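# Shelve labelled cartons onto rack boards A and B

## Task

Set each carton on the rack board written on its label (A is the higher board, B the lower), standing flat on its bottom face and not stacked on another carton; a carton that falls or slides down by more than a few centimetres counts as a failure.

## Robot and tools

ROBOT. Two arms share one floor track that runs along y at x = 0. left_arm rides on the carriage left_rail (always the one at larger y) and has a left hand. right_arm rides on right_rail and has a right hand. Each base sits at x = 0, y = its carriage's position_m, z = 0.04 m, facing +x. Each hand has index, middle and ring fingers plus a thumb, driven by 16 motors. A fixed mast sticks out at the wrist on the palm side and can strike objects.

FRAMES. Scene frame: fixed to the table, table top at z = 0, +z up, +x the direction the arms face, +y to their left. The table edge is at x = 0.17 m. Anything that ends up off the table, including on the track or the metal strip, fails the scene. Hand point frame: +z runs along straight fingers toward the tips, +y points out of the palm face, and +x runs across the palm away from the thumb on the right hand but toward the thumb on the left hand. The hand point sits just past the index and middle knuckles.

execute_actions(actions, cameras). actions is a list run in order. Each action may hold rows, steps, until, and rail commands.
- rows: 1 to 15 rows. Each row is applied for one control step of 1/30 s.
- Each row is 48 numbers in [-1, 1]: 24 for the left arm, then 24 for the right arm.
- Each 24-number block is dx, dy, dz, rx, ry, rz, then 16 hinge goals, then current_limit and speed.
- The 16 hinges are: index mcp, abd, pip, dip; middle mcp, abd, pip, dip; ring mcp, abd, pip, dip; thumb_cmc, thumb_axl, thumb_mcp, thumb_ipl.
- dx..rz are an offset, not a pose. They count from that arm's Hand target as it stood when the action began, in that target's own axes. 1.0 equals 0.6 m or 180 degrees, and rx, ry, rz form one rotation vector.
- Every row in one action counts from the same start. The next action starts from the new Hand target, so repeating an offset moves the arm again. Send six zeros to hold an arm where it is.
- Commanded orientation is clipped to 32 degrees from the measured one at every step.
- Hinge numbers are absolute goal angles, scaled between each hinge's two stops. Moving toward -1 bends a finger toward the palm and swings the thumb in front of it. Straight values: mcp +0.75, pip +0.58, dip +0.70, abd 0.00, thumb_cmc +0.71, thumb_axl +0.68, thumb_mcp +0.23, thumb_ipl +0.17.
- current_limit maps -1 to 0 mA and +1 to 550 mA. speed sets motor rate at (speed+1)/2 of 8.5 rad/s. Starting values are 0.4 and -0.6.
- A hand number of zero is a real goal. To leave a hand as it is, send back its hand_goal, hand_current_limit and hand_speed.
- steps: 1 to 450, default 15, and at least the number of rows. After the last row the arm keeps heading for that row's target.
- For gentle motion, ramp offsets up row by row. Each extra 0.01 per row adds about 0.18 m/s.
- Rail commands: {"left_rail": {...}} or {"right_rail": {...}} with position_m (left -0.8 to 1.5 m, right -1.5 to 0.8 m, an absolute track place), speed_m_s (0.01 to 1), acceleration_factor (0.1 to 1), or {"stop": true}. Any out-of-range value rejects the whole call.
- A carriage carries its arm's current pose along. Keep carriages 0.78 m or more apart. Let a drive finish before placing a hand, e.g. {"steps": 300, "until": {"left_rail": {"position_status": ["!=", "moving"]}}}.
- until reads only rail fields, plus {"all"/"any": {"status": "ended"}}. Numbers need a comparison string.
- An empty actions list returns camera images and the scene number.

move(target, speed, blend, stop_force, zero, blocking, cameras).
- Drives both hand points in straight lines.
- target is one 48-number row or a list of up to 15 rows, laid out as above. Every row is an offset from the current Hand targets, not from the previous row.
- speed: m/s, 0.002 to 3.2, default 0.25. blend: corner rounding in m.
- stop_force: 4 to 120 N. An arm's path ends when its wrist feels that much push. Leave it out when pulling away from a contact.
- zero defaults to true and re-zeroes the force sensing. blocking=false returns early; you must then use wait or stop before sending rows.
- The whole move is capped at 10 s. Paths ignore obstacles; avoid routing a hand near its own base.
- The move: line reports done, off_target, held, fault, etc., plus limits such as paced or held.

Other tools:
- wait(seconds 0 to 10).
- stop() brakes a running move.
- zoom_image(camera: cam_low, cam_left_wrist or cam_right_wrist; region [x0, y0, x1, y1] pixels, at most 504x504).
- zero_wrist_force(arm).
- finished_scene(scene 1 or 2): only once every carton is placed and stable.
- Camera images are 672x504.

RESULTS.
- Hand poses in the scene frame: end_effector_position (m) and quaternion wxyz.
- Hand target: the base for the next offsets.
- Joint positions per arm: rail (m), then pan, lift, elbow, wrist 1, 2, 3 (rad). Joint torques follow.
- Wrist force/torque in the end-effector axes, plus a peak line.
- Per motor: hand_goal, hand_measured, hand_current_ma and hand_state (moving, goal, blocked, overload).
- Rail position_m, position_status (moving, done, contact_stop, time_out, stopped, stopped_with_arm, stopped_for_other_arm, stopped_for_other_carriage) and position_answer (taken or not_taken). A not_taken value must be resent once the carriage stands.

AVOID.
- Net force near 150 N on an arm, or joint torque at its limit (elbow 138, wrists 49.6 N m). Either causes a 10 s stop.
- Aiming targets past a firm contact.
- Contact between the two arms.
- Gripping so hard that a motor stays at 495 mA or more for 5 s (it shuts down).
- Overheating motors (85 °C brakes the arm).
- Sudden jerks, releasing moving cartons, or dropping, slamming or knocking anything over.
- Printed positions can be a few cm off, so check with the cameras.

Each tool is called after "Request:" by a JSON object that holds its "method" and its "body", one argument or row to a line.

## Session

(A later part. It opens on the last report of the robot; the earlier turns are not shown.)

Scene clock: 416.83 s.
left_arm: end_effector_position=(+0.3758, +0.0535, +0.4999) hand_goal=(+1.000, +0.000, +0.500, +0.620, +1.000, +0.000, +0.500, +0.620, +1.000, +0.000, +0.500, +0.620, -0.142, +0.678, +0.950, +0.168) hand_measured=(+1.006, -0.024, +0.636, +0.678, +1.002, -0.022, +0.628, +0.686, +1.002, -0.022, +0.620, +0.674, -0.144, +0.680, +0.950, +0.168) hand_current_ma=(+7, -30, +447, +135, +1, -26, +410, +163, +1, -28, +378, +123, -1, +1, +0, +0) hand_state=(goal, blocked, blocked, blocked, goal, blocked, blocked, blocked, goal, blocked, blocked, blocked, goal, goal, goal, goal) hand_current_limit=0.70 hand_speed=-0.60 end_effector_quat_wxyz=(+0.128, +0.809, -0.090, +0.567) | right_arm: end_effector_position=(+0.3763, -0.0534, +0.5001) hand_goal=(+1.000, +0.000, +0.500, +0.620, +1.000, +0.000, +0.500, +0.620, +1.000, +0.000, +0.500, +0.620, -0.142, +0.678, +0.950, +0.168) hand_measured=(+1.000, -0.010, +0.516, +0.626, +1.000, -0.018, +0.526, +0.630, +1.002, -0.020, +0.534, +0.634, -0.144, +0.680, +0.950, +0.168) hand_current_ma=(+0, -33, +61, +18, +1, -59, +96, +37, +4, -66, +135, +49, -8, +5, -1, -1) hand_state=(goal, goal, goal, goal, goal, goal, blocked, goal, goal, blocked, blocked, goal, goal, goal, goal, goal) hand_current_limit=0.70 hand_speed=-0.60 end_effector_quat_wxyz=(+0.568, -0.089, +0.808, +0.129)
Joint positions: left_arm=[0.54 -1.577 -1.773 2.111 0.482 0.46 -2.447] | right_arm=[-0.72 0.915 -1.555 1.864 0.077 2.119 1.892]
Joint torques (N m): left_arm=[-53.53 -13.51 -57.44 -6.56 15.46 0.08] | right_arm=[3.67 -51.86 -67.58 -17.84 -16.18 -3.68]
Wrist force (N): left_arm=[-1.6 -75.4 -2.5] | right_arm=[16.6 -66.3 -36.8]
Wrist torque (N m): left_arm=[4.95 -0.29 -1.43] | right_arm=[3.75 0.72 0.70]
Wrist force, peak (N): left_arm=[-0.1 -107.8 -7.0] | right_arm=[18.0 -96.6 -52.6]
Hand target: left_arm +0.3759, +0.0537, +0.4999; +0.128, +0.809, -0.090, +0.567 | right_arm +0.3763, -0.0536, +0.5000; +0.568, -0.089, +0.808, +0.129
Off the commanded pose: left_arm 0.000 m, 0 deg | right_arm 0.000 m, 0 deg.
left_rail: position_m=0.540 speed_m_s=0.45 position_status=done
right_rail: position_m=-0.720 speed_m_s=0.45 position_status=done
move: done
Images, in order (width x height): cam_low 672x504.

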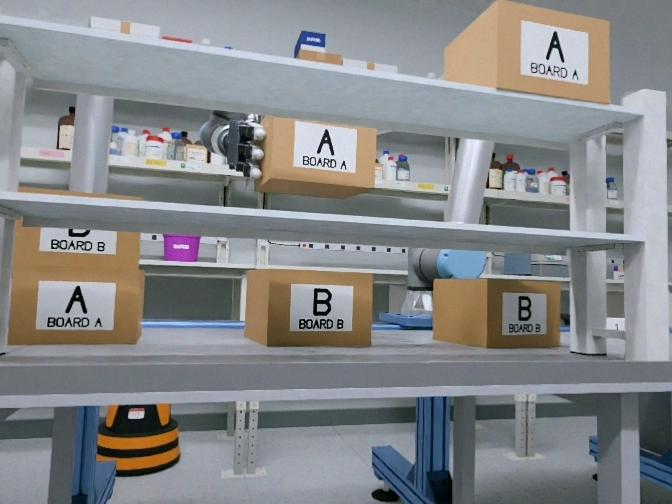

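Request:
{"method": "move", "body": {
  "target": [
    [0.29757,0.03347,-0.10301,0,0,0,1,0,0.5,0.62,1,0,0.5,0.62,1,0,0.5,0.62,-0.143,0.678,0.95,0.168,0.7,-0.6,-0.29757,0.03347,-0.10301,0,0,0,1,0,0.5,0.62,1,0,0.5,0.62,1,0,0.5,0.62,-0.143,0.678,0.95,0.168,0.7,-0.6]
  ],
  "speed": 0.055,
  "cameras": ["all"]
}}

Scene clock: 443.83 s.
left_arm: end_effector_position=(+0.3757, +0.0536, +0.6897) hand_goal=(+1.000, +0.000, +0.500, +0.620, +1.000, +0.000, +0.500, +0.620, +1.000, +0.000, +0.500, +0.620, -0.142, +0.678, +0.950, +0.168) hand_measured=(+1.006, -0.024, +0.636, +0.678, +1.002, -0.022, +0.628, +0.686, +1.002, -0.022, +0.620, +0.674, -0.144, +0.680, +0.950, +0.168) hand_current_ma=(+5, -30, +447, +135, +1, -26, +410, +163, +1, -28, +378, +123, -1, +1, +0, +0) hand_state=(goal, blocked, blocked, blocked, goal, blocked, blocked, blocked, goal, blocked, blocked, blocked, goal, goal, goal, goal) hand_current_limit=0.70 hand_speed=-0.60 end_effector_quat_wxyz=(+0.128, +0.809, -0.090, +0.567) | right_arm: end_effector_position=(+0.3755, -0.0541, +0.6899) hand_goal=(+1.000, +0.000, +0.500, +0.620, +1.000, +0.000, +0.500, +0.620, +1.000, +0.000, +0.500, +0.620, -0.142, +0.678, +0.950, +0.168) hand_measured=(+1.000, -0.010, +0.516, +0.626, +1.000, -0.018, +0.526, +0.632, +1.002, -0.020, +0.536, +0.634, -0.144, +0.680, +0.950, +0.168) hand_current_ma=(+0, -33, +61, +19, +1, -59, +97, +39, +4, -66, +141, +52, -8, +5, -1, -1) hand_state=(goal, goal, goal, goal, goal, goal, blocked, goal, goal, blocked, blocked, goal, goal, goal, goal, goal) hand_current_limit=0.70 hand_speed=-0.60 end_effector_quat_wxyz=(+0.568, -0.089, +0.808, +0.129)
Joint positions: left_arm=[0.54 -1.577 -1.827 1.813 0.834 0.46 -2.448] | right_arm=[-0.72 0.915 -1.6 1.571 0.415 2.12 1.893]
Joint torques (N m): left_arm=[-49.36 33.67 -59.91 -4.04 8.17 -0.62] | right_arm=[36.11 -7.55 -69.16 -12.14 -9.59 2.55]
Wrist force (N): left_arm=[-1.6 -64.0 -2.1] | right_arm=[16.0 -56.8 -30.2]
Wrist torque (N m): left_arm=[4.37 -0.34 -1.27] | right_arm=[3.26 0.75 0.60]
Wrist force, peak (N): left_arm=[-1.6 -74.0 -2.3] | right_arm=[17.1 -65.6 -35.7]
Hand target: left_arm +0.3757, +0.0536, +0.6899; +0.128, +0.809, -0.090, +0.567 | right_arm +0.3756, -0.0540, +0.6900; +0.568, -0.089, +0.808, +0.129
Off the commanded pose: left_arm 0.000 m, 0 deg | right_arm 0.000 m, 0 deg.
left_rail: position_m=0.540 speed_m_s=0.45 position_status=done
right_rail: position_m=-0.720 speed_m_s=0.45 position_status=done
move: done

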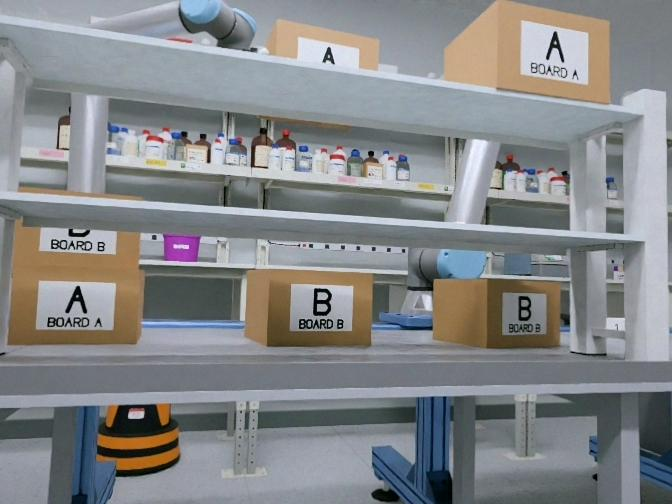

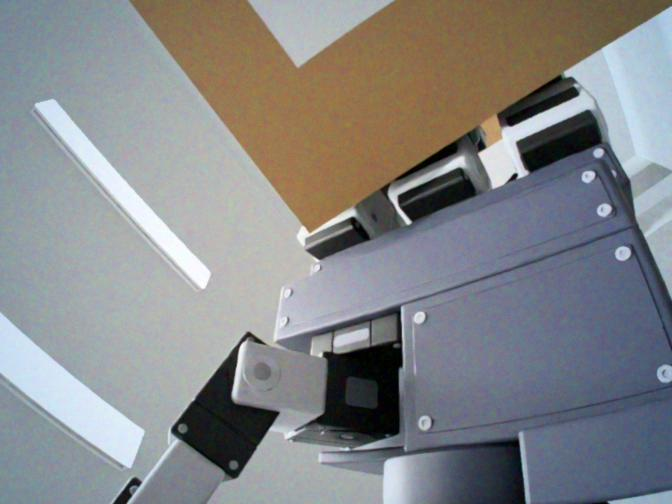

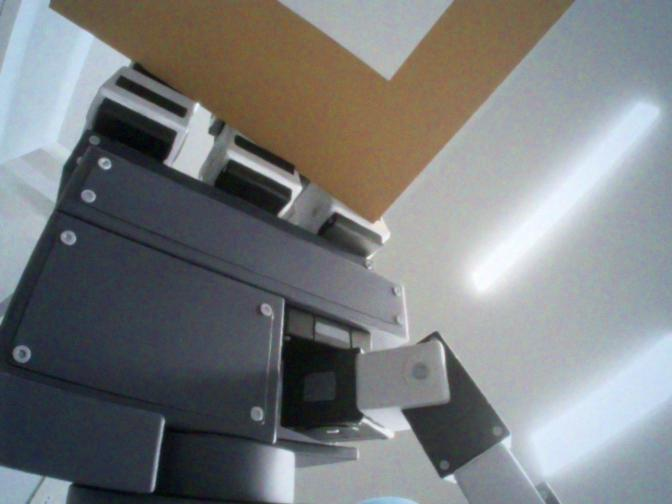

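Request:
{"method": "move", "body": {
  "target": [
    [0.18583,-0.15777,0.48558,0,0,0,1,0,0.5,0.62,1,0,0.5,0.62,1,0,0.5,0.62,-0.143,0.678,0.95,0.168,0.7,-0.6,-0.18583,-0.15777,0.48558,0,0,0,1,0,0.5,0.62,1,0,0.5,0.62,1,0,0.5,0.62,-0.143,0.678,0.95,0.168,0.7,-0.6]
  ],
  "speed": 0.05,
  "cameras": ["all"]
}}

Scene clock: 456.03 s.
left_arm: end_effector_position=(+0.7015, +0.0539, +0.6902) hand_goal=(+1.000, +0.000, +0.500, +0.620, +1.000, +0.000, +0.500, +0.620, +1.000, +0.000, +0.500, +0.620, -0.142, +0.678, +0.950, +0.168) hand_measured=(+1.004, -0.024, +0.636, +0.678, +1.002, -0.022, +0.626, +0.686, +1.002, -0.024, +0.616, +0.674, -0.144, +0.680, +0.950, +0.168) hand_current_ma=(+3, -32, +447, +135, +0, -27, +404, +163, +0, -29, +356, +123, -1, +1, +0, +0) hand_state=(goal, blocked, blocked, blocked, goal, blocked, blocked, blocked, goal, blocked, blocked, blocked, goal, goal, goal, goal) hand_current_limit=0.70 hand_speed=-0.60 end_effector_quat_wxyz=(+0.128, +0.809, -0.090, +0.567) | right_arm: end_effector_position=(+0.7013, -0.0545, +0.6913) hand_goal=(+1.000, +0.000, +0.500, +0.620, +1.000, +0.000, +0.500, +0.620, +1.000, +0.000, +0.500, +0.620, -0.142, +0.678, +0.950, +0.168) hand_measured=(+1.000, -0.010, +0.516, +0.626, +1.000, -0.018, +0.526, +0.632, +1.002, -0.022, +0.536, +0.634, -0.144, +0.680, +0.950, +0.168) hand_current_ma=(+0, -33, +55, +20, +1, -59, +98, +39, +4, -71, +141, +52, -8, +5, -1, -1) hand_state=(goal, goal, goal, goal, goal, goal, blocked, goal, goal, blocked, blocked, goal, goal, goal, goal, goal) hand_current_limit=0.70 hand_speed=-0.60 end_effector_quat_wxyz=(+0.568, -0.089, +0.808, +0.129)
Joint positions: left_arm=[0.54 -0.88 -1.498 1.464 0.416 1.055 -1.878] | right_arm=[-0.72 0.549 -1.308 1.237 0.406 1.776 1.755]
Joint torques (N m): left_arm=[-22.41 -24.72 -56.3 -9.88 13.11 5.46] | right_arm=[4.35 -53.7 -64.98 -7.09 -9.63 -2.56]
Wrist force (N): left_arm=[-2.8 -37.7 0.8] | right_arm=[15.9 -33.2 -15.1]
Wrist torque (N m): left_arm=[2.71 -0.53 -1.02] | right_arm=[2.09 0.74 0.39]
Wrist force, peak (N): left_arm=[-1.8 -66.7 -2.6] | right_arm=[16.8 -59.0 -31.9]
Hand target: left_arm +0.7017, +0.0539, +0.6902; +0.128, +0.809, -0.090, +0.567 | right_arm +0.7016, -0.0545, +0.6913; +0.568, -0.089, +0.808, +0.129
Off the commanded pose: left_arm 0.000 m, 0 deg | right_arm 0.000 m, 0 deg.
left_rail: position_m=0.540 speed_m_s=0.45 position_status=done
right_rail: position_m=-0.720 speed_m_s=0.45 position_status=done
move: done

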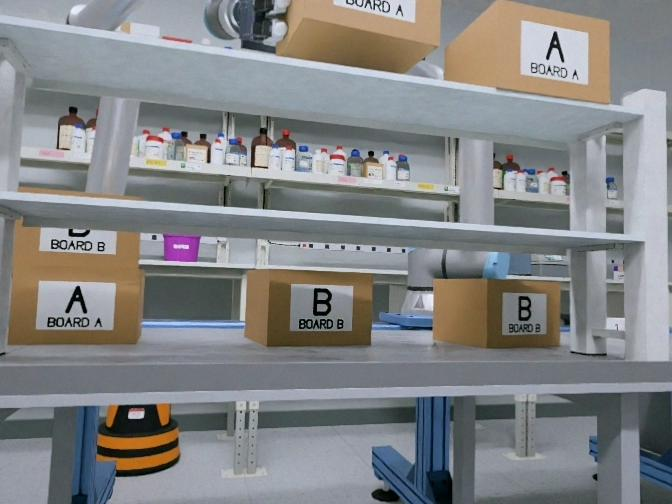

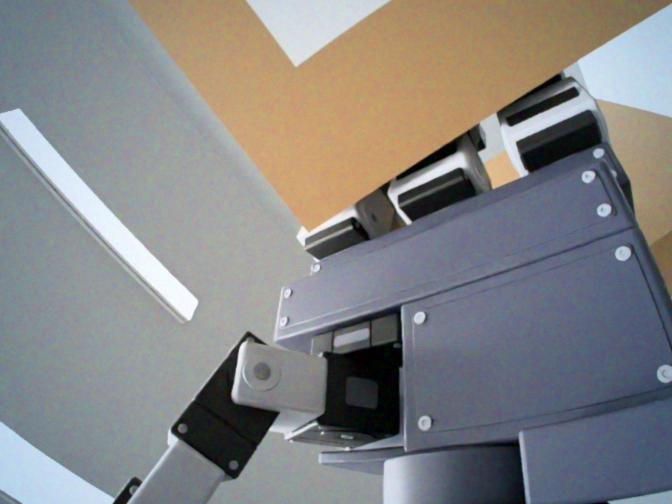

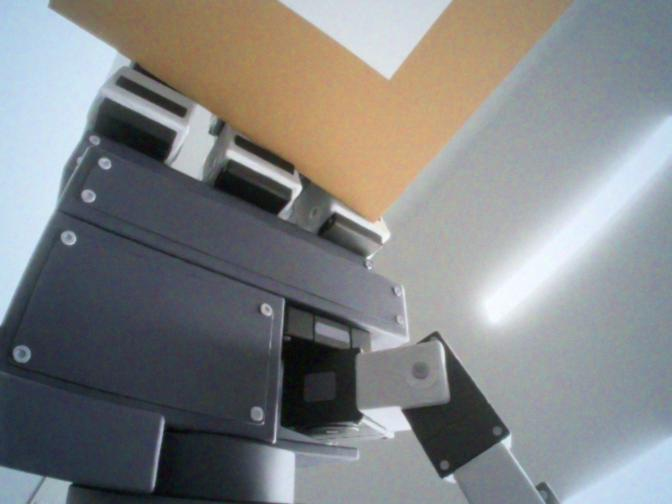

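Request:
{"method": "move", "body": {
  "target": [
    [-0.11746,-0.01258,0.04087,0,0,0,1,0,0.5,0.62,1,0,0.5,0.62,1,0,0.5,0.62,-0.143,0.678,0.95,0.168,0.7,-0.6,0.11746,-0.01258,0.04087,0,0,0,1,0,0.5,0.62,1,0,0.5,0.62,1,0,0.5,0.62,-0.143,0.678,0.95,0.168,0.7,-0.6]
  ],
  "speed": 0.02,
  "stop_force": 9,
  "cameras": ["all"]
}}

Scene clock: 463.43 s.
left_arm: end_effector_position=(+0.7018, +0.0535, +0.6235) hand_goal=(+1.000, +0.000, +0.500, +0.620, +1.000, +0.000, +0.500, +0.620, +1.000, +0.000, +0.500, +0.620, -0.142, +0.678, +0.950, +0.168) hand_measured=(+1.004, -0.018, +0.636, +0.678, +1.002, -0.016, +0.626, +0.686, +1.002, -0.018, +0.616, +0.674, -0.144, +0.680, +0.950, +0.168) hand_current_ma=(+3, -21, +447, +135, +1, -17, +404, +163, +1, -20, +356, +123, -1, +1, +0, +0) hand_state=(goal, goal, blocked, blocked, goal, goal, blocked, blocked, goal, goal, blocked, blocked, goal, goal, goal, goal) hand_current_limit=0.70 hand_speed=-0.60 end_effector_quat_wxyz=(+0.128, +0.809, -0.090, +0.567) | right_arm: end_effector_position=(+0.7018, -0.0539, +0.6231) hand_goal=(+1.000, +0.000, +0.500, +0.620, +1.000, +0.000, +0.500, +0.620, +1.000, +0.000, +0.500, +0.620, -0.142, +0.678, +0.950, +0.168) hand_measured=(+1.000, -0.006, +0.516, +0.626, +1.000, -0.012, +0.526, +0.632, +1.002, -0.016, +0.536, +0.634, -0.144, +0.680, +0.950, +0.168) hand_current_ma=(+0, -18, +55, +20, +1, -39, +98, +39, +3, -53, +141, +52, -8, +5, -1, -1) hand_state=(goal, goal, goal, goal, goal, goal, blocked, goal, goal, goal, blocked, goal, goal, goal, goal, goal) hand_current_limit=0.70 hand_speed=-0.60 end_effector_quat_wxyz=(+0.568, -0.089, +0.808, +0.129)
Joint positions: left_arm=[0.54 -0.88 -1.495 1.577 0.3 1.055 -1.878] | right_arm=[-0.72 0.55 -1.308 1.356 0.286 1.777 1.755]
Joint torques (N m): left_arm=[-42.38 -53.99 -63.15 -4.68 13.54 -0.87] | right_arm=[32.25 -71.28 -65.35 -7.16 -7.99 1.46]
Wrist force (N): left_arm=[-4.9 -47.8 0.8] | right_arm=[12.0 -41.5 -21.5]
Wrist torque (N m): left_arm=[3.39 -0.34 -1.09] | right_arm=[2.39 0.40 0.53]
Wrist force, peak (N): left_arm=[-4.7 -48.0 0.8] | right_arm=[11.9 -43.3 -26.8]
Hand target: left_arm +0.7018, +0.0536, +0.6235; +0.128, +0.809, -0.090, +0.567 (not the last commanded pose) | right_arm +0.7018, -0.0539, +0.6232; +0.568, -0.089, +0.808, +0.129 (not the last commanded pose)
Off the commanded pose: left_arm 0.008 m, 0 deg | right_arm 0.007 m, 0 deg.
left_rail: position_m=0.540 speed_m_s=0.45 position_status=done
right_rail: position_m=-0.720 speed_m_s=0.45 position_status=done
move: contact (left_arm, right_arm)

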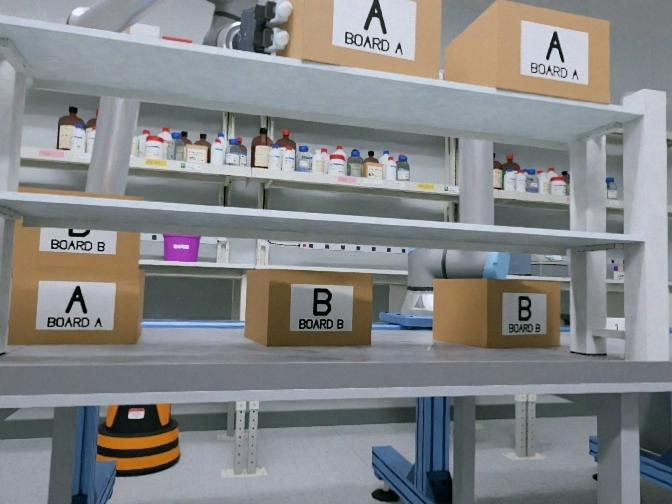

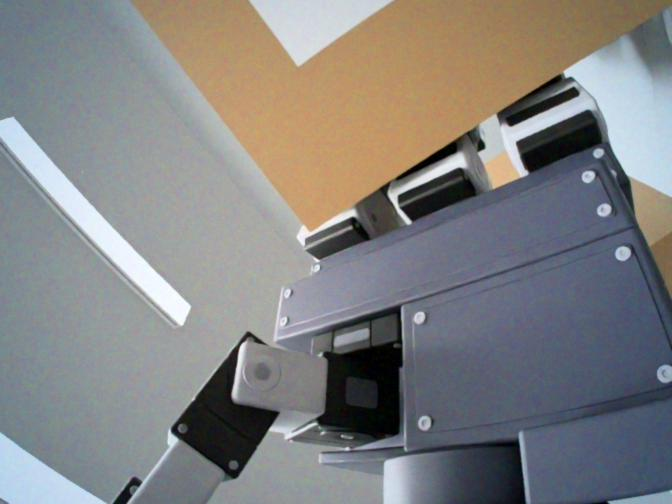

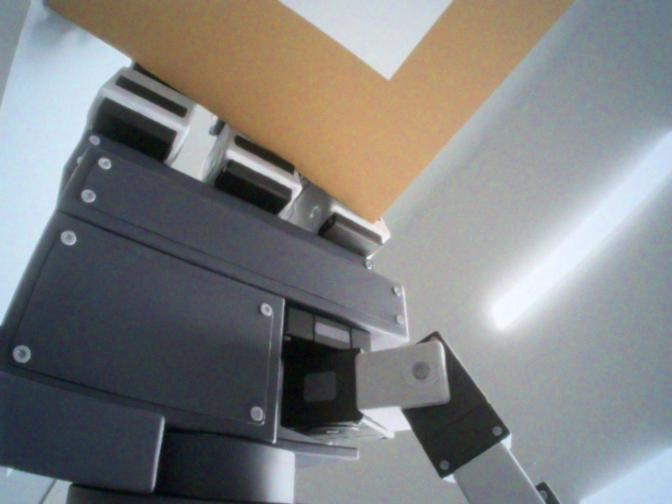

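Request:
{"method": "move", "body": {
  "target": [
    [-0.00783,-0.00088,0.00271,0,0,0,1,0,0.5,0.62,1,0,0.5,0.62,1,0,0.5,0.62,-0.143,0.678,0.95,0.168,0.7,-0.6,0.00783,-0.00088,0.00271,0,0,0,1,0,0.5,0.62,1,0,0.5,0.62,1,0,0.5,0.62,-0.143,0.678,0.95,0.168,0.7,-0.6]
  ],
  "speed": 0.01,
  "stop_force": 20,
  "cameras": ["cam_low"]
}}

Request:
{"method": "zoom_image", "body": {
  "camera": "cam_low",
  "region": [200, 0, 460, 110]
}}

Scene clock: 469.67 s.
left_arm: end_effector_position=(+0.7017, +0.0536, +0.6211) hand_goal=(+1.000, +0.000, +0.500, +0.620, +1.000, +0.000, +0.500, +0.620, +1.000, +0.000, +0.500, +0.620, -0.142, +0.678, +0.950, +0.168) hand_measured=(+1.004, -0.002, +0.636, +0.678, +1.002, +0.000, +0.626, +0.686, +1.002, -0.002, +0.616, +0.674, -0.144, +0.680, +0.950, +0.168) hand_current_ma=(+3, -1, +447, +135, +1, +0, +404, +163, +1, -1, +356, +123, -1, +1, +0, +0) hand_state=(goal, goal, blocked, blocked, goal, goal, blocked, blocked, goal, goal, blocked, blocked, goal, goal, goal, goal) hand_current_limit=0.70 hand_speed=-0.60 end_effector_quat_wxyz=(+0.128, +0.809, -0.090, +0.567) | right_arm: end_effector_position=(+0.7018, -0.0540, +0.6211) hand_goal=(+1.000, +0.000, +0.500, +0.620, +1.000, +0.000, +0.500, +0.620, +1.000, +0.000, +0.500, +0.620, -0.142, +0.678, +0.950, +0.168) hand_measured=(+1.000, -0.002, +0.516, +0.626, +1.000, -0.008, +0.526, +0.632, +1.002, -0.014, +0.536, +0.634, -0.144, +0.680, +0.950, +0.168) hand_current_ma=(+0, -5, +59, +20, +1, -23, +98, +39, +3, -41, +141, +52, -8, +5, -1, -1) hand_state=(goal, goal, goal, goal, goal, goal, blocked, goal, goal, goal, blocked, goal, goal, goal, goal, goal) hand_current_limit=0.70 hand_speed=-0.60 end_effector_quat_wxyz=(+0.568, -0.089, +0.808, +0.129)
Joint positions: left_arm=[0.54 -0.88 -1.495 1.582 0.295 1.055 -1.878] | right_arm=[-0.72 0.549 -1.308 1.36 0.282 1.777 1.755]
Joint torques (N m): left_arm=[-31.62 -47.87 -53.32 -3.18 14.16 -1.1] | right_arm=[19.67 -31.48 -52.03 -3.44 -8.2 -3.01]
Wrist force (N): left_arm=[3.5 -42.2 -12.7] | right_arm=[-1.9 -35.9 -25.6]
Wrist torque (N m): left_arm=[4.38 0.45 -0.16] | right_arm=[2.77 0.06 -0.54]
Wrist force, peak (N): left_arm=[-5.0 -48.3 1.1] | right_arm=[-6.2 -39.1 -33.0]
Hand target: left_arm +0.7017, +0.0536, +0.6211; +0.128, +0.809, -0.090, +0.567 (not the last commanded pose) | right_arm +0.7018, -0.0540, +0.6211; +0.568, -0.089, +0.808, +0.129 (not the last commanded pose)
Off the commanded pose: left_arm 0.003 m, 0 deg | right_arm 0.003 m, 0 deg.
left_rail: position_m=0.540 speed_m_s=0.45 position_status=done
right_rail: position_m=-0.720 speed_m_s=0.45 position_status=done
move: contact (left_arm, right_arm)
Images, in order (width x height): cam_low 672x504.

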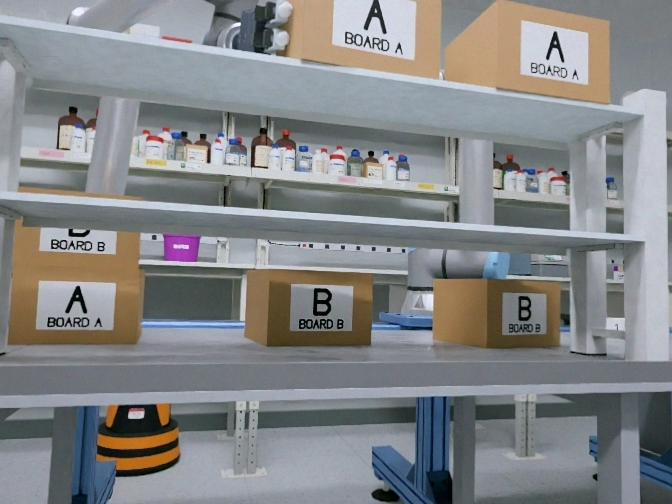

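Scaled by 1.938.

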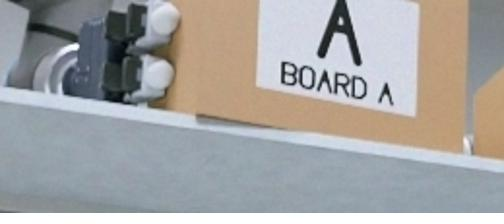

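Request:
{"method": "move", "body": {
  "target": [
    [0,-0.04755,-0.01545,0,0,0,1,0,0.5,0.62,1,0,0.5,0.62,1,0,0.5,0.62,-0.143,0.678,0.95,0.168,0.7,-0.6,0,0,0,0,0,0,1,0,0.5,0.62,1,0,0.5,0.62,1,0,0.5,0.62,-0.143,0.678,0.95,0.168,0.7,-0.6]
  ],
  "speed": 0.025
}}

Request:
{"method": "move", "body": {
  "target": [
    [0,0,0,0,0,0,1,0,0.5,0.62,1,0,0.5,0.62,1,0,0.5,0.62,-0.143,0.678,0.95,0.168,0.7,-0.6,0,-0.04755,-0.01545,0,0,0,1,0,0.5,0.62,1,0,0.5,0.62,1,0,0.5,0.62,-0.143,0.678,0.95,0.168,0.7,-0.6]
  ],
  "speed": 0.03,
  "cameras": ["all"]
}}

Scene clock: 477.50 s.
left_arm: end_effector_position=(+0.7017, +0.0832, +0.6211) hand_goal=(+1.000, +0.000, +0.500, +0.620, +1.000, +0.000, +0.500, +0.620, +1.000, +0.000, +0.500, +0.620, -0.142, +0.678, +0.950, +0.168) hand_measured=(+1.000, -0.002, +0.502, +0.622, +1.000, -0.002, +0.502, +0.624, +1.000, -0.002, +0.502, +0.622, -0.144, +0.680, +0.950, +0.168) hand_current_ma=(+0, -1, +1, +1, +0, +0, +2, +2, +0, -1, +2, +2, -1, +1, +0, +0) hand_state=(goal, goal, goal, goal, goal, goal, goal, goal, goal, goal, goal, goal, goal, goal, goal, goal) hand_current_limit=0.70 hand_speed=-0.60 end_effector_quat_wxyz=(+0.128, +0.809, -0.090, +0.567) end_effector_velocity=(+0.000, +0.003, +0.000) end_effector_angular_velocity=(-0.001, +0.000, -0.001) | right_arm: end_effector_position=(+0.7018, -0.0539, +0.6210) hand_goal=(+1.000, +0.000, +0.500, +0.620, +1.000, +0.000, +0.500, +0.620, +1.000, +0.000, +0.500, +0.620, -0.142, +0.678, +0.950, +0.168) hand_measured=(+1.000, +0.000, +0.516, +0.626, +1.000, -0.006, +0.526, +0.632, +1.000, -0.012, +0.536, +0.634, -0.144, +0.680, +0.950, +0.168) hand_current_ma=(+0, -2, +59, +20, +1, -18, +98, +39, +2, -35, +141, +54, -8, +5, -1, -1) hand_state=(goal, goal, goal, goal, goal, goal, blocked, goal, goal, goal, blocked, goal, goal, goal, goal, goal) hand_current_limit=0.70 hand_speed=-0.60 end_effector_quat_wxyz=(+0.568, -0.089, +0.808, +0.129)
Joint positions: left_arm=[0.54 -0.846 -1.523 1.611 0.287 1.087 -1.863] | right_arm=[-0.72 0.549 -1.308 1.36 0.282 1.777 1.755]
Joint velocities: left_arm=[0 0.004 -0.002 0.003 -0.002 0.005 0.001] | right_arm=[within noise]
Joint torques (N m): left_arm=[12.41 -61.24 -31.67 -3.38 1.21 4.12] | right_arm=[19.91 -58.24 -36.29 -0.65 -1.23 -2.39]
Wrist force (N): left_arm=[0.1 -0.2 0.8] | right_arm=[-2.1 -10.1 -7.4]
Wrist torque (N m): left_arm=[0.08 0.08 -0.16] | right_arm=[1.28 -0.12 -0.33]
Wrist force, peak (N): left_arm=[4.2 -42.2 -13.1] | right_arm=[-2.2 -36.2 -26.2]
Hand target: left_arm +0.7017, +0.0836, +0.6211; +0.128, +0.809, -0.090, +0.567 | right_arm +0.7018, -0.0540, +0.6211; +0.568, -0.089, +0.808, +0.129
Off the commanded pose: left_arm 0.000 m, 0 deg | right_arm 0.000 m, 0 deg.
left_rail: position_m=0.540 speed_m_s=0.45 position_status=done
right_rail: position_m=-0.720 speed_m_s=0.45 position_status=done
move: done

Scene clock: 478.93 s.
left_arm: end_effector_position=(+0.7017, +0.0836, +0.6211) hand_goal=(+1.000, +0.000, +0.500, +0.620, +1.000, +0.000, +0.500, +0.620, +1.000, +0.000, +0.500, +0.620, -0.142, +0.678, +0.950, +0.168) hand_measured=(+1.000, -0.002, +0.502, +0.622, +1.000, -0.002, +0.502, +0.624, +1.000, -0.002, +0.502, +0.622, -0.144, +0.680, +0.950, +0.168) hand_current_ma=(+0, -1, +1, +1, +0, +0, +2, +2, +0, -1, +2, +2, -1, +1, +0, +0) hand_state=(goal, goal, goal, goal, goal, goal, goal, goal, goal, goal, goal, goal, goal, goal, goal, goal) hand_current_limit=0.70 hand_speed=-0.60 end_effector_quat_wxyz=(+0.128, +0.809, -0.090, +0.567) | right_arm: end_effector_position=(+0.7018, -0.0837, +0.6210) hand_goal=(+1.000, +0.000, +0.500, +0.620, +1.000, +0.000, +0.500, +0.620, +1.000, +0.000, +0.500, +0.620, -0.142, +0.678, +0.950, +0.168) hand_measured=(+1.000, -0.002, +0.502, +0.622, +1.000, -0.002, +0.502, +0.622, +1.000, -0.006, +0.504, +0.624, -0.144, +0.680, +0.950, +0.168) hand_current_ma=(+0, -3, +9, +9, +0, -6, +7, +8, +0, -20, +9, +10, -8, +5, -1, -1) hand_state=(goal, goal, goal, goal, goal, goal, goal, goal, goal, goal, goal, goal, goal, goal, goal, goal) hand_current_limit=0.70 hand_speed=-0.60 end_effector_quat_wxyz=(+0.568, -0.089, +0.808, +0.129)
Joint positions: left_arm=[0.54 -0.846 -1.523 1.612 0.287 1.087 -1.863] | right_arm=[-0.72 0.512 -1.345 1.406 0.27 1.741 1.742]
Joint torques (N m): left_arm=[12.45 -64.97 -32.13 -3.47 2.46 3.75] | right_arm=[-16.49 -84.83 -38.18 -3.24 -2.3 -2.57]
Wrist force (N): left_arm=[0.6 -0.1 1.5] | right_arm=[1.1 0.7 0.6]
Wrist torque (N m): left_arm=[0.04 0.04 -0.12] | right_arm=[0.10 -0.19 0.15]
Wrist force, peak (N): left_arm=[0.6 0.5 1.6] | right_arm=[-2.7 -10.2 -7.4]
Hand target: left_arm +0.7017, +0.0836, +0.6211; +0.128, +0.809, -0.090, +0.567 | right_arm +0.7018, -0.0840, +0.6210; +0.568, -0.089, +0.808, +0.129
Off the commanded pose: left_arm 0.000 m, 0 deg | right_arm 0.000 m, 0 deg.
left_rail: position_m=0.540 speed_m_s=0.45 position_status=done
right_rail: position_m=-0.720 speed_m_s=0.45 position_status=done
move: done

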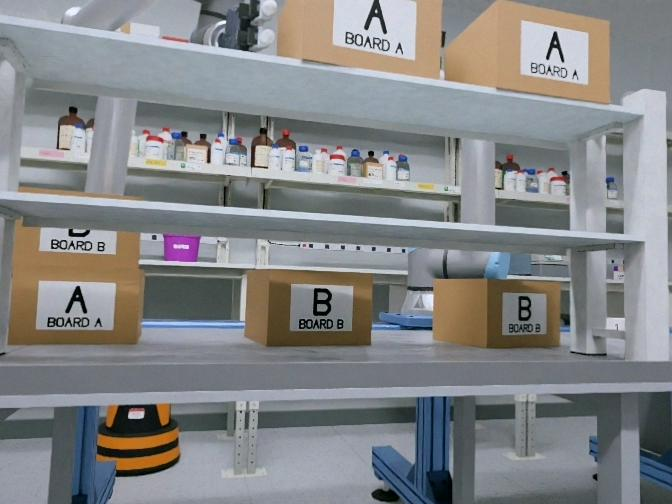

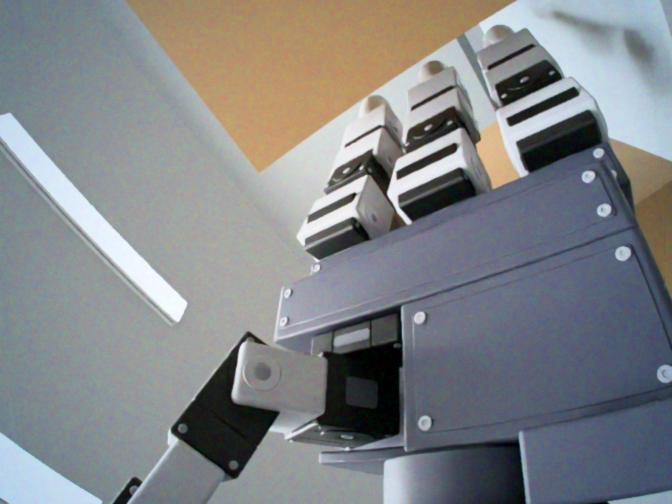

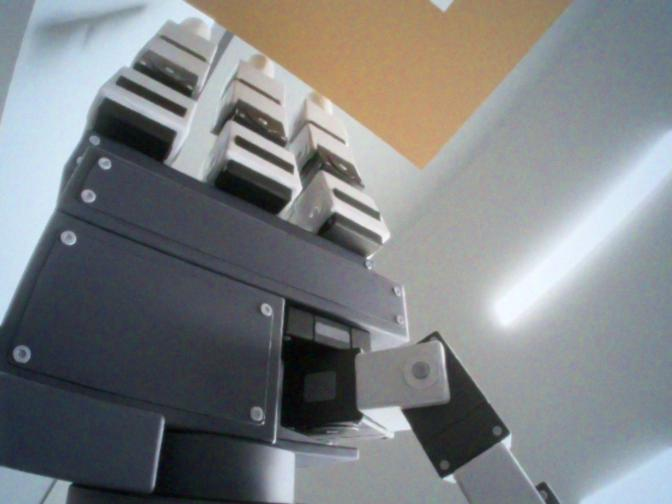

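Request:
{"method": "move", "body": {
  "target": [
    [-0.1445,0.1317,-0.4054,0,0,0,1,0,0.5,0.62,1,0,0.5,0.62,1,0,0.5,0.62,-0.143,0.678,0.95,0.168,0.7,-0.6,0.1445,0.1317,-0.4054,0,0,0,1,0,0.5,0.62,1,0,0.5,0.62,1,0,0.5,0.62,-0.143,0.678,0.95,0.168,0.7,-0.6],
    [-0.36009,0.0204,-0.41878,0,0,0,1,0,0.5,0.62,1,0,0.5,0.62,1,0,0.5,0.62,-0.143,0.678,0.95,0.168,0.7,-0.6,0.36009,-0.0335,-0.43628,0,0,0,1,0,0.5,0.62,1,0,0.5,0.62,1,0,0.5,0.62,-0.143,0.678,0.95,0.168,0.7,-0.6]
  ],
  "speed": [0.1,0.12],
  "blend": 0.02
}}

Request:
{"method": "execute_actions", "body": {
  "actions": [
    {"right_rail":{"position_m":-1.16,"speed_m_s":0.45,"acceleration_factor":0.5},"steps":150,"until":{"right_rail":{"position_status":["!=","moving"]}}},
    {"steps":20},
    {"left_rail":{"position_m":0.1,"speed_m_s":0.45,"acceleration_factor":0.5},"steps":150,"until":{"left_rail":{"position_status":["!=","moving"]}}}
  ],
  "cameras": ["all"]
}}

Scene clock: 492.23 s.
left_arm: end_effector_position=(+0.3999, +0.1493, +0.5009) hand_goal=(+1.000, +0.000, +0.500, +0.620, +1.000, +0.000, +0.500, +0.620, +1.000, +0.000, +0.500, +0.620, -0.142, +0.678, +0.950, +0.168) hand_measured=(+1.000, -0.002, +0.502, +0.622, +1.000, -0.002, +0.502, +0.624, +1.000, -0.002, +0.502, +0.622, -0.144, +0.680, +0.950, +0.168) hand_current_ma=(+0, -1, +1, +1, +0, -1, +2, +2, +0, -1, +2, +2, -1, +1, +0, +0) hand_state=(goal, goal, goal, goal, goal, goal, goal, goal, goal, goal, goal, goal, goal, goal, goal, goal) hand_current_limit=0.70 hand_speed=-0.60 end_effector_quat_wxyz=(+0.128, +0.809, -0.090, +0.567) | right_arm: end_effector_position=(+0.4002, -0.1831, +0.4995) hand_goal=(+1.000, +0.000, +0.500, +0.620, +1.000, +0.000, +0.500, +0.620, +1.000, +0.000, +0.500, +0.620, -0.142, +0.678, +0.950, +0.168) hand_measured=(+1.000, -0.002, +0.502, +0.622, +1.000, -0.002, +0.502, +0.622, +1.000, -0.006, +0.502, +0.624, -0.144, +0.680, +0.950, +0.168) hand_current_ma=(+0, -3, +9, +9, +0, -6, +7, +8, +0, -20, +9, +10, -8, +5, -1, -1) hand_state=(goal, goal, goal, goal, goal, goal, goal, goal, goal, goal, goal, goal, goal, goal, goal, goal) hand_current_limit=0.70 hand_speed=-0.60 end_effector_quat_wxyz=(+0.568, -0.089, +0.808, +0.129)
Joint positions: left_arm=[0.54 -1.48 -1.946 2.208 0.433 0.53 -2.306] | right_arm=[-0.72 0.675 -1.763 2.049 0.059 1.895 1.798]
Joint torques (N m): left_arm=[-6.26 -21.48 -28.84 -1.29 -4.52 -2.48] | right_arm=[-16.93 -46.31 -36.23 -2.95 -1.44 -2.67]
Wrist force (N): left_arm=[0.4 -0.2 1.5] | right_arm=[1.2 1.4 1.1]
Wrist torque (N m): left_arm=[0.01 0.05 0.02] | right_arm=[0.18 -0.32 0.22]
Wrist force, peak (N): left_arm=[0.9 0.3 2.0] | right_arm=[1.4 1.6 1.4]
Hand target: left_arm +0.3998, +0.1494, +0.5008; +0.128, +0.809, -0.090, +0.567 | right_arm +0.4002, -0.1832, +0.4994; +0.568, -0.089, +0.808, +0.129
Off the commanded pose: left_arm 0.000 m, 0 deg | right_arm 0.000 m, 0 deg.
left_rail: position_m=0.540 speed_m_s=0.45 position_status=done
right_rail: position_m=-0.720 speed_m_s=0.45 position_status=done
move: done

Scene clock: 497.50 s.
left_arm: end_effector_position=(+0.3998, -0.2906, +0.5008) hand_goal=(+1.000, +0.000, +0.500, +0.620, +1.000, +0.000, +0.500, +0.620, +1.000, +0.000, +0.500, +0.620, -0.142, +0.678, +0.950, +0.168) hand_measured=(+1.000, -0.002, +0.502, +0.622, +1.000, -0.002, +0.502, +0.624, +1.000, -0.002, +0.502, +0.622, -0.144, +0.680, +0.950, +0.168) hand_current_ma=(+0, -1, +1, +1, +0, -1, +1, +2, +0, -1, +2, +2, -1, +1, +0, +0) hand_state=(goal, goal, goal, goal, goal, goal, goal, goal, goal, goal, goal, goal, goal, goal, goal, goal) hand_current_limit=0.70 hand_speed=-0.60 end_effector_quat_wxyz=(+0.128, +0.809, -0.090, +0.567) | right_arm: end_effector_position=(+0.4002, -0.6232, +0.4994) hand_goal=(+1.000, +0.000, +0.500, +0.620, +1.000, +0.000, +0.500, +0.620, +1.000, +0.000, +0.500, +0.620, -0.142, +0.678, +0.950, +0.168) hand_measured=(+1.000, -0.002, +0.502, +0.622, +1.000, -0.002, +0.502, +0.622, +1.000, -0.006, +0.502, +0.624, -0.144, +0.680, +0.950, +0.168) hand_current_ma=(+0, -3, +8, +8, +0, -6, +7, +8, +0, -20, +9, +9, -8, +5, -1, -1) hand_state=(goal, goal, goal, goal, goal, goal, goal, goal, goal, goal, goal, goal, goal, goal, goal, goal) hand_current_limit=0.70 hand_speed=-0.60 end_effector_quat_wxyz=(+0.568, -0.089, +0.808, +0.129)
Joint positions: left_arm=[0.1 -1.48 -1.946 2.209 0.433 0.53 -2.307] | right_arm=[-1.16 0.674 -1.763 2.049 0.059 1.895 1.798]
Joint torques (N m): left_arm=[3.91 2.54 -35.94 4.4 -2.96 -2.9] | right_arm=[-0.13 -12.95 -48 -0.2 -0.99 -2.39]
Wrist force (N): left_arm=[0.5 0.3 1.3] | right_arm=[1.4 1.7 1.0]
Wrist torque (N m): left_arm=[0.09 0.05 0.01] | right_arm=[0.22 -0.35 0.24]
Wrist force, peak (N): left_arm=[0.3 0.6 2.1] | right_arm=[1.2 2.2 1.6]
Hand target: left_arm +0.3998, -0.2906, +0.5008; +0.128, +0.809, -0.090, +0.567 | right_arm +0.4002, -0.6232, +0.4994; +0.568, -0.089, +0.808, +0.129
Off the commanded pose: left_arm 0.000 m, 0 deg | right_arm 0.000 m, 0 deg.
left_rail: position_m=0.100 speed_m_s=0.45 position_status=done
right_rail: position_m=-1.160 speed_m_s=0.45 position_status=done

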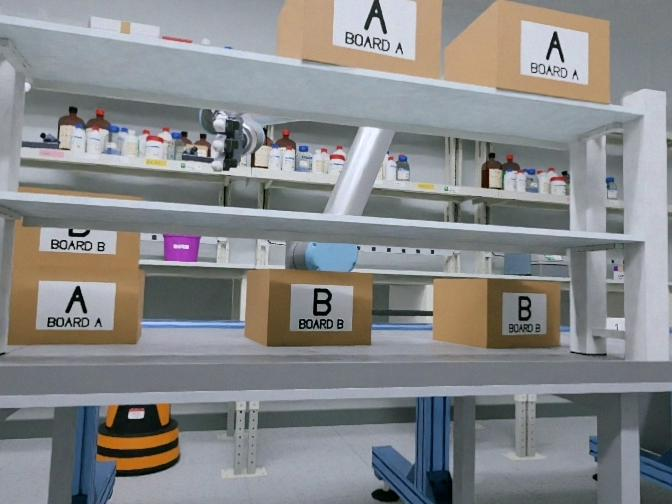

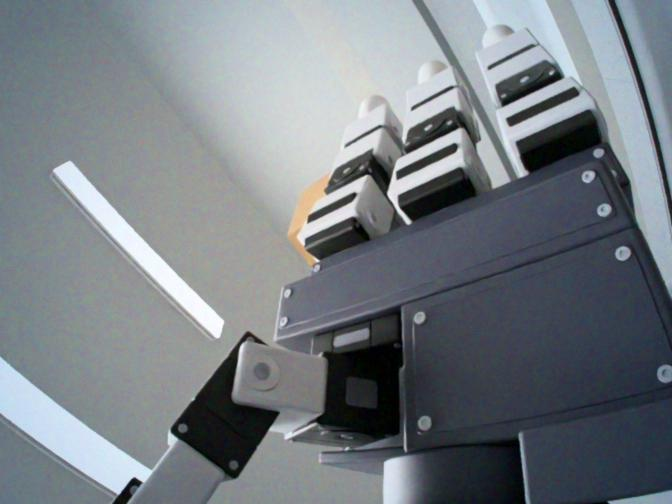

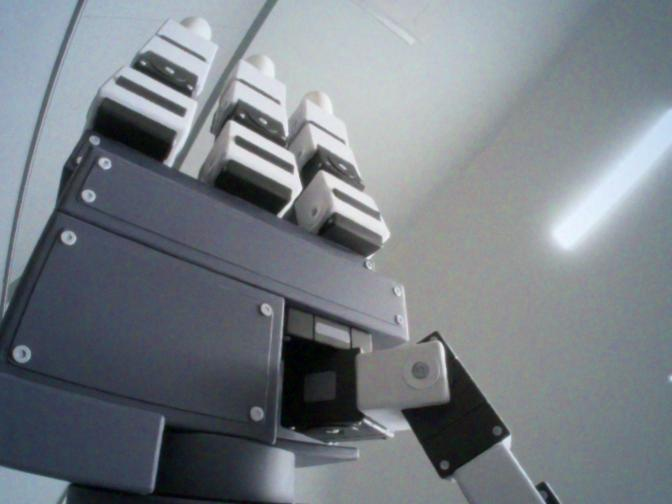

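Request:
{"method": "move", "body": {
  "target": [
    [-0.01243,0.13482,0.00791,0,0,0,1,0,0.5,0.62,1,0,0.5,0.62,1,0,0.5,0.62,-0.143,0.678,0.95,0.168,0.7,-0.6,0.01265,0.12202,0.00309,0,0,0,1,0,0.5,0.62,1,0,0.5,0.62,1,0,0.5,0.62,-0.143,0.678,0.95,0.168,0.7,-0.6]
  ],
  "speed": 0.1
}}

Request:
{"method": "move", "body": {
  "target": [-0.32231,-0.03625,0.11157,0,0,0,1,0,0.5,0.62,1,0,0.5,0.62,1,0,0.5,0.62,-0.143,0.678,0.95,0.168,0.7,-0.6,0.32012,-0.036,0.11081,0,0,0,1,0,0.5,0.62,1,0,0.5,0.62,1,0,0.5,0.62,-0.143,0.678,0.95,0.168,0.7,-0.6],
  "speed": 0.07,
  "stop_force": 15,
  "cameras": ["all"]
}}

Scene clock: 503.30 s.
left_arm: end_effector_position=(+0.3781, -0.3689, +0.5007) hand_goal=(+1.000, +0.000, +0.500, +0.620, +1.000, +0.000, +0.500, +0.620, +1.000, +0.000, +0.500, +0.620, -0.142, +0.678, +0.950, +0.168) hand_measured=(+1.000, -0.002, +0.502, +0.622, +1.000, -0.002, +0.502, +0.624, +1.000, -0.002, +0.502, +0.622, -0.144, +0.680, +0.950, +0.168) hand_current_ma=(+0, -1, +1, +1, +0, -1, +1, +2, +0, -1, +2, +2, -1, +1, +0, +0) hand_state=(goal, goal, goal, goal, goal, goal, goal, goal, goal, goal, goal, goal, goal, goal, goal, goal) hand_current_limit=0.70 hand_speed=-0.60 end_effector_quat_wxyz=(+0.128, +0.809, -0.090, +0.567) | right_arm: end_effector_position=(+0.3781, -0.5532, +0.4995) hand_goal=(+1.000, +0.000, +0.500, +0.620, +1.000, +0.000, +0.500, +0.620, +1.000, +0.000, +0.500, +0.620, -0.142, +0.678, +0.950, +0.168) hand_measured=(+1.000, -0.002, +0.502, +0.622, +1.000, -0.002, +0.502, +0.622, +1.000, -0.006, +0.502, +0.624, -0.144, +0.680, +0.950, +0.168) hand_current_ma=(+0, -3, +8, +8, +0, -6, +7, +8, +0, -20, +9, +9, -8, +5, -1, -1) hand_state=(goal, goal, goal, goal, goal, goal, goal, goal, goal, goal, goal, goal, goal, goal, goal, goal) hand_current_limit=0.70 hand_speed=-0.60 end_effector_quat_wxyz=(+0.568, -0.089, +0.808, +0.129)
Joint positions: left_arm=[0.1 -1.57 -1.805 2.132 0.482 0.464 -2.435] | right_arm=[-1.16 0.832 -1.656 1.96 0.064 2.042 1.857]
Joint torques (N m): left_arm=[-5.32 6.97 -43.69 4.88 -4.06 -4.09] | right_arm=[16.96 -19.26 -49.2 1.72 3.02 3.38]
Wrist force (N): left_arm=[0.7 0.6 1.6] | right_arm=[1.0 1.5 0.4]
Wrist torque (N m): left_arm=[0.11 0.02 0.00] | right_arm=[0.19 -0.29 -0.04]
Wrist force, peak (N): left_arm=[0.2 -1.0 1.9] | right_arm=[1.5 2.3 0.3]
Hand target: left_arm +0.3781, -0.3691, +0.5007; +0.128, +0.809, -0.090, +0.567 | right_arm +0.3781, -0.5530, +0.4995; +0.568, -0.089, +0.808, +0.129
Off the commanded pose: left_arm 0.000 m, 0 deg | right_arm 0.000 m, 0 deg.
left_rail: position_m=0.100 speed_m_s=0.45 position_status=done
right_rail: position_m=-1.160 speed_m_s=0.45 position_status=done
move: done

Scene clock: 507.53 s.
left_arm: end_effector_position=(+0.3783, -0.3690, +0.2949) hand_goal=(+1.000, +0.000, +0.500, +0.620, +1.000, +0.000, +0.500, +0.620, +1.000, +0.000, +0.500, +0.620, -0.142, +0.678, +0.950, +0.168) hand_measured=(+1.000, -0.002, +0.502, +0.622, +1.000, -0.002, +0.502, +0.624, +1.000, -0.002, +0.502, +0.622, -0.144, +0.680, +0.950, +0.168) hand_current_ma=(+0, -1, +1, +1, +0, -1, +1, +2, +0, -1, +2, +2, -1, +1, +0, +0) hand_state=(goal, goal, goal, goal, goal, goal, goal, goal, goal, goal, goal, goal, goal, goal, goal, goal) hand_current_limit=0.70 hand_speed=-0.60 end_effector_quat_wxyz=(+0.128, +0.809, -0.090, +0.567) | right_arm: end_effector_position=(+0.3790, -0.5525, +0.2951) hand_goal=(+1.000, +0.000, +0.500, +0.620, +1.000, +0.000, +0.500, +0.620, +1.000, +0.000, +0.500, +0.620, -0.142, +0.678, +0.950, +0.168) hand_measured=(+1.000, -0.002, +0.502, +0.622, +1.000, -0.002, +0.502, +0.622, +1.000, -0.006, +0.502, +0.624, -0.144, +0.680, +0.950, +0.168) hand_current_ma=(+0, -3, +8, +8, +0, -6, +7, +8, +0, -20, +9, +9, -8, +5, -1, -1) hand_state=(goal, goal, goal, goal, goal, goal, goal, goal, goal, goal, goal, goal, goal, goal, goal, goal) hand_current_limit=0.70 hand_speed=-0.60 end_effector_quat_wxyz=(+0.568, -0.089, +0.808, +0.129)
Joint positions: left_arm=[0.1 -1.569 -1.576 2.366 0.018 0.465 -2.434] | right_arm=[-1.16 0.832 -1.469 2.183 -0.347 2.042 1.857]
Joint torques (N m): left_arm=[14.05 -6.99 -17.85 -0.87 1.27 4.26] | right_arm=[-15.31 -27.72 -26.44 -2.91 -1.61 -2.84]
Wrist force (N): left_arm=[0.2 0.5 1.3] | right_arm=[0.9 1.3 0.2]
Wrist torque (N m): left_arm=[0.11 0.06 -0.18] | right_arm=[0.21 -0.21 -0.04]
Wrist force, peak (N): left_arm=[1.4 0.7 1.6] | right_arm=[1.1 2.0 0.2]
Hand target: left_arm +0.3783, -0.3690, +0.2949; +0.128, +0.809, -0.090, +0.567 | right_arm +0.3790, -0.5525, +0.2951; +0.568, -0.089, +0.808, +0.129
Off the commanded pose: left_arm 0.000 m, 0 deg | right_arm 0.000 m, 0 deg.
left_rail: position_m=0.100 speed_m_s=0.45 position_status=done
right_rail: position_m=-1.160 speed_m_s=0.45 position_status=done
move: done

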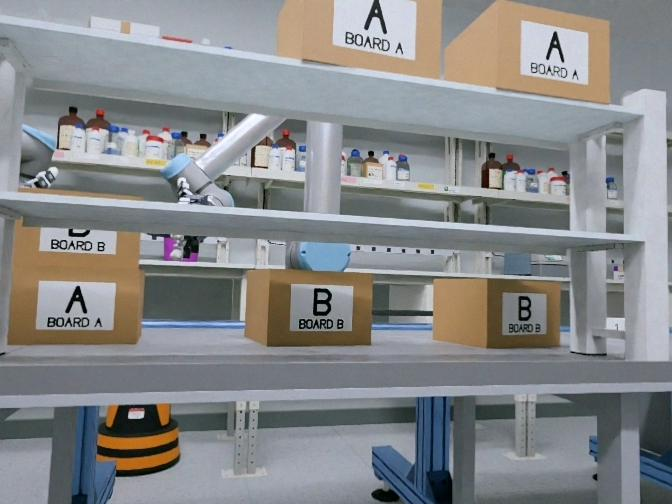

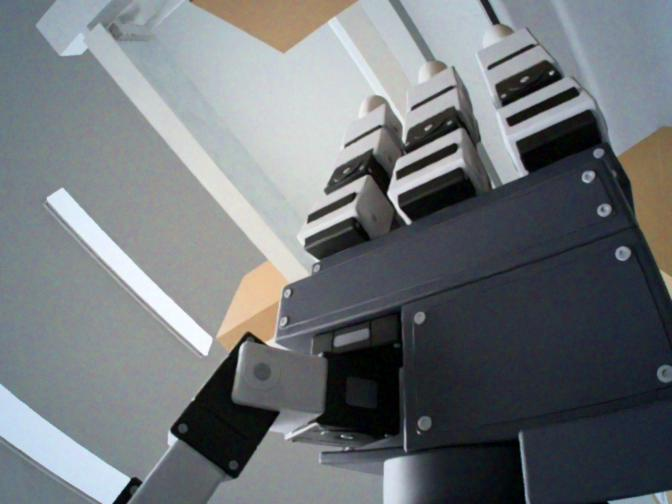

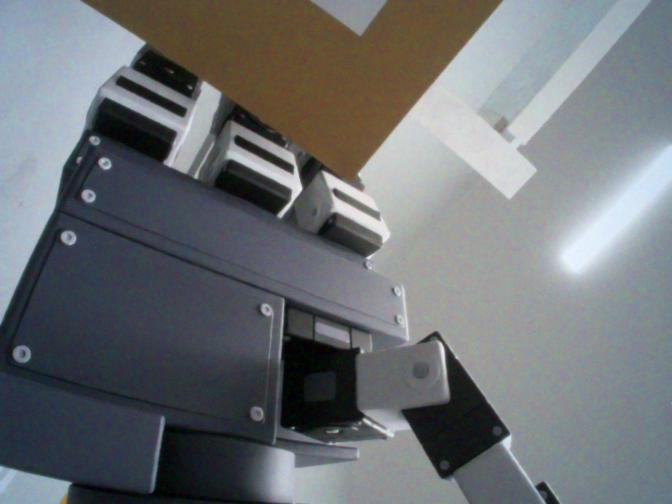

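Request:
{"method": "move", "body": {
  "target": [0,0.1427,0.0464,0,0,0,1,0,0.5,0.62,1,0,0.5,0.62,1,0,0.5,0.62,-0.143,0.678,0.95,0.168,0.7,-0.6,0,0.1427,0.0464,0,0,0,1,0,0.5,0.62,1,0,0.5,0.62,1,0,0.5,0.62,-0.143,0.678,0.95,0.168,0.7,-0.6],
  "speed": 0.025,
  "stop_force": 10,
  "cameras": ["all"]
}}

Scene clock: 512.90 s.
left_arm: end_effector_position=(+0.3783, -0.4109, +0.2949) hand_goal=(+1.000, +0.000, +0.500, +0.620, +1.000, +0.000, +0.500, +0.620, +1.000, +0.000, +0.500, +0.620, -0.142, +0.678, +0.950, +0.168) hand_measured=(+1.000, +0.002, +0.546, +0.642, +1.000, +0.002, +0.538, +0.642, +1.000, +0.000, +0.530, +0.636, -0.144, +0.680, +0.950, +0.168) hand_current_ma=(+0, +1, +97, +34, +0, +1, +70, +33, +0, +0, +50, +20, -1, +1, +0, +0) hand_state=(goal, goal, blocked, blocked, goal, goal, blocked, blocked, goal, goal, blocked, goal, goal, goal, goal, goal) hand_current_limit=0.70 hand_speed=-0.60 end_effector_quat_wxyz=(+0.128, +0.809, -0.090, +0.567) | right_arm: end_effector_position=(+0.3790, -0.5148, +0.2952) hand_goal=(+1.000, +0.000, +0.500, +0.620, +1.000, +0.000, +0.500, +0.620, +1.000, +0.000, +0.500, +0.620, -0.142, +0.678, +0.950, +0.168) hand_measured=(+1.000, +0.000, +0.514, +0.626, +1.000, -0.002, +0.522, +0.630, +1.000, -0.006, +0.532, +0.634, -0.144, +0.680, +0.950, +0.168) hand_current_ma=(+0, -1, +50, +21, +1, -4, +83, +36, +1, -14, +124, +50, -8, +5, -1, -1) hand_state=(goal, goal, goal, goal, goal, goal, blocked, goal, goal, goal, blocked, goal, goal, goal, goal, goal) hand_current_limit=0.70 hand_speed=-0.60 end_effector_quat_wxyz=(+0.568, -0.089, +0.808, +0.129)
Joint positions: left_arm=[0.1 -1.569 -1.509 2.296 0.021 0.465 -2.435] | right_arm=[-1.16 0.884 -1.411 2.116 -0.327 2.091 1.879]
Joint torques (N m): left_arm=[-10.02 -48.13 -19.56 -1.5 -0.53 -3.14] | right_arm=[-15.47 -65.54 -27.99 -3.28 -1.95 -2.83]
Wrist force (N): left_arm=[1.9 -3.4 1.4] | right_arm=[1.4 -0.9 -1.8]
Wrist torque (N m): left_arm=[0.46 0.12 0.01] | right_arm=[0.64 -0.23 -0.02]
Wrist force, peak (N): left_arm=[1.8 -8.7 -4.8] | right_arm=[-1.0 -7.9 -6.1]
Hand target: left_arm +0.3784, -0.4109, +0.2949; +0.128, +0.809, -0.090, +0.567 (not the last commanded pose) | right_arm +0.3790, -0.5148, +0.2952; +0.568, -0.089, +0.808, +0.129 (not the last commanded pose)
Off the commanded pose: left_arm 0.048 m, 0 deg | right_arm 0.052 m, 0 deg.
left_rail: position_m=0.100 speed_m_s=0.45 position_status=done
right_rail: position_m=-1.160 speed_m_s=0.45 position_status=done
move: contact (left_arm, right_arm)

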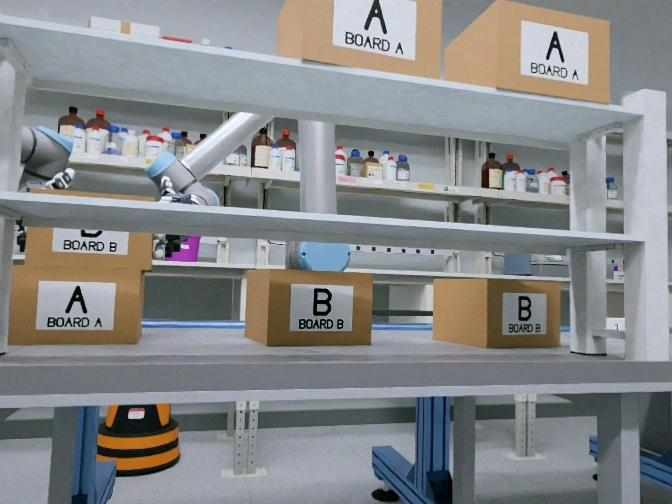

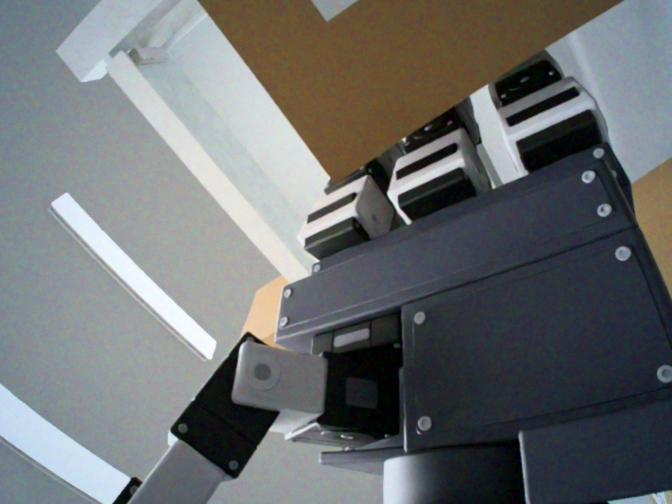

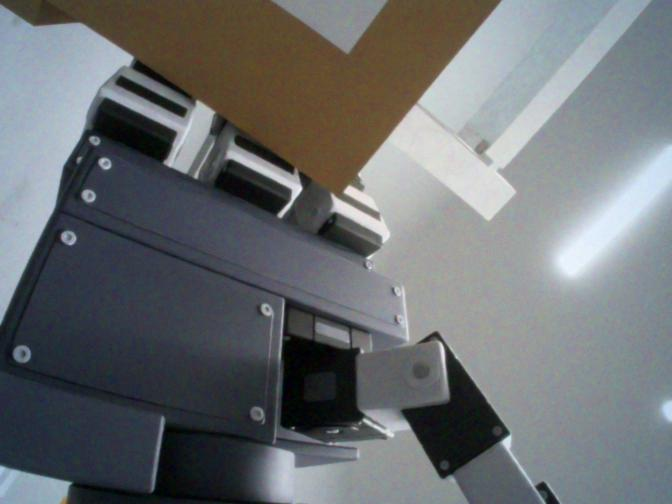

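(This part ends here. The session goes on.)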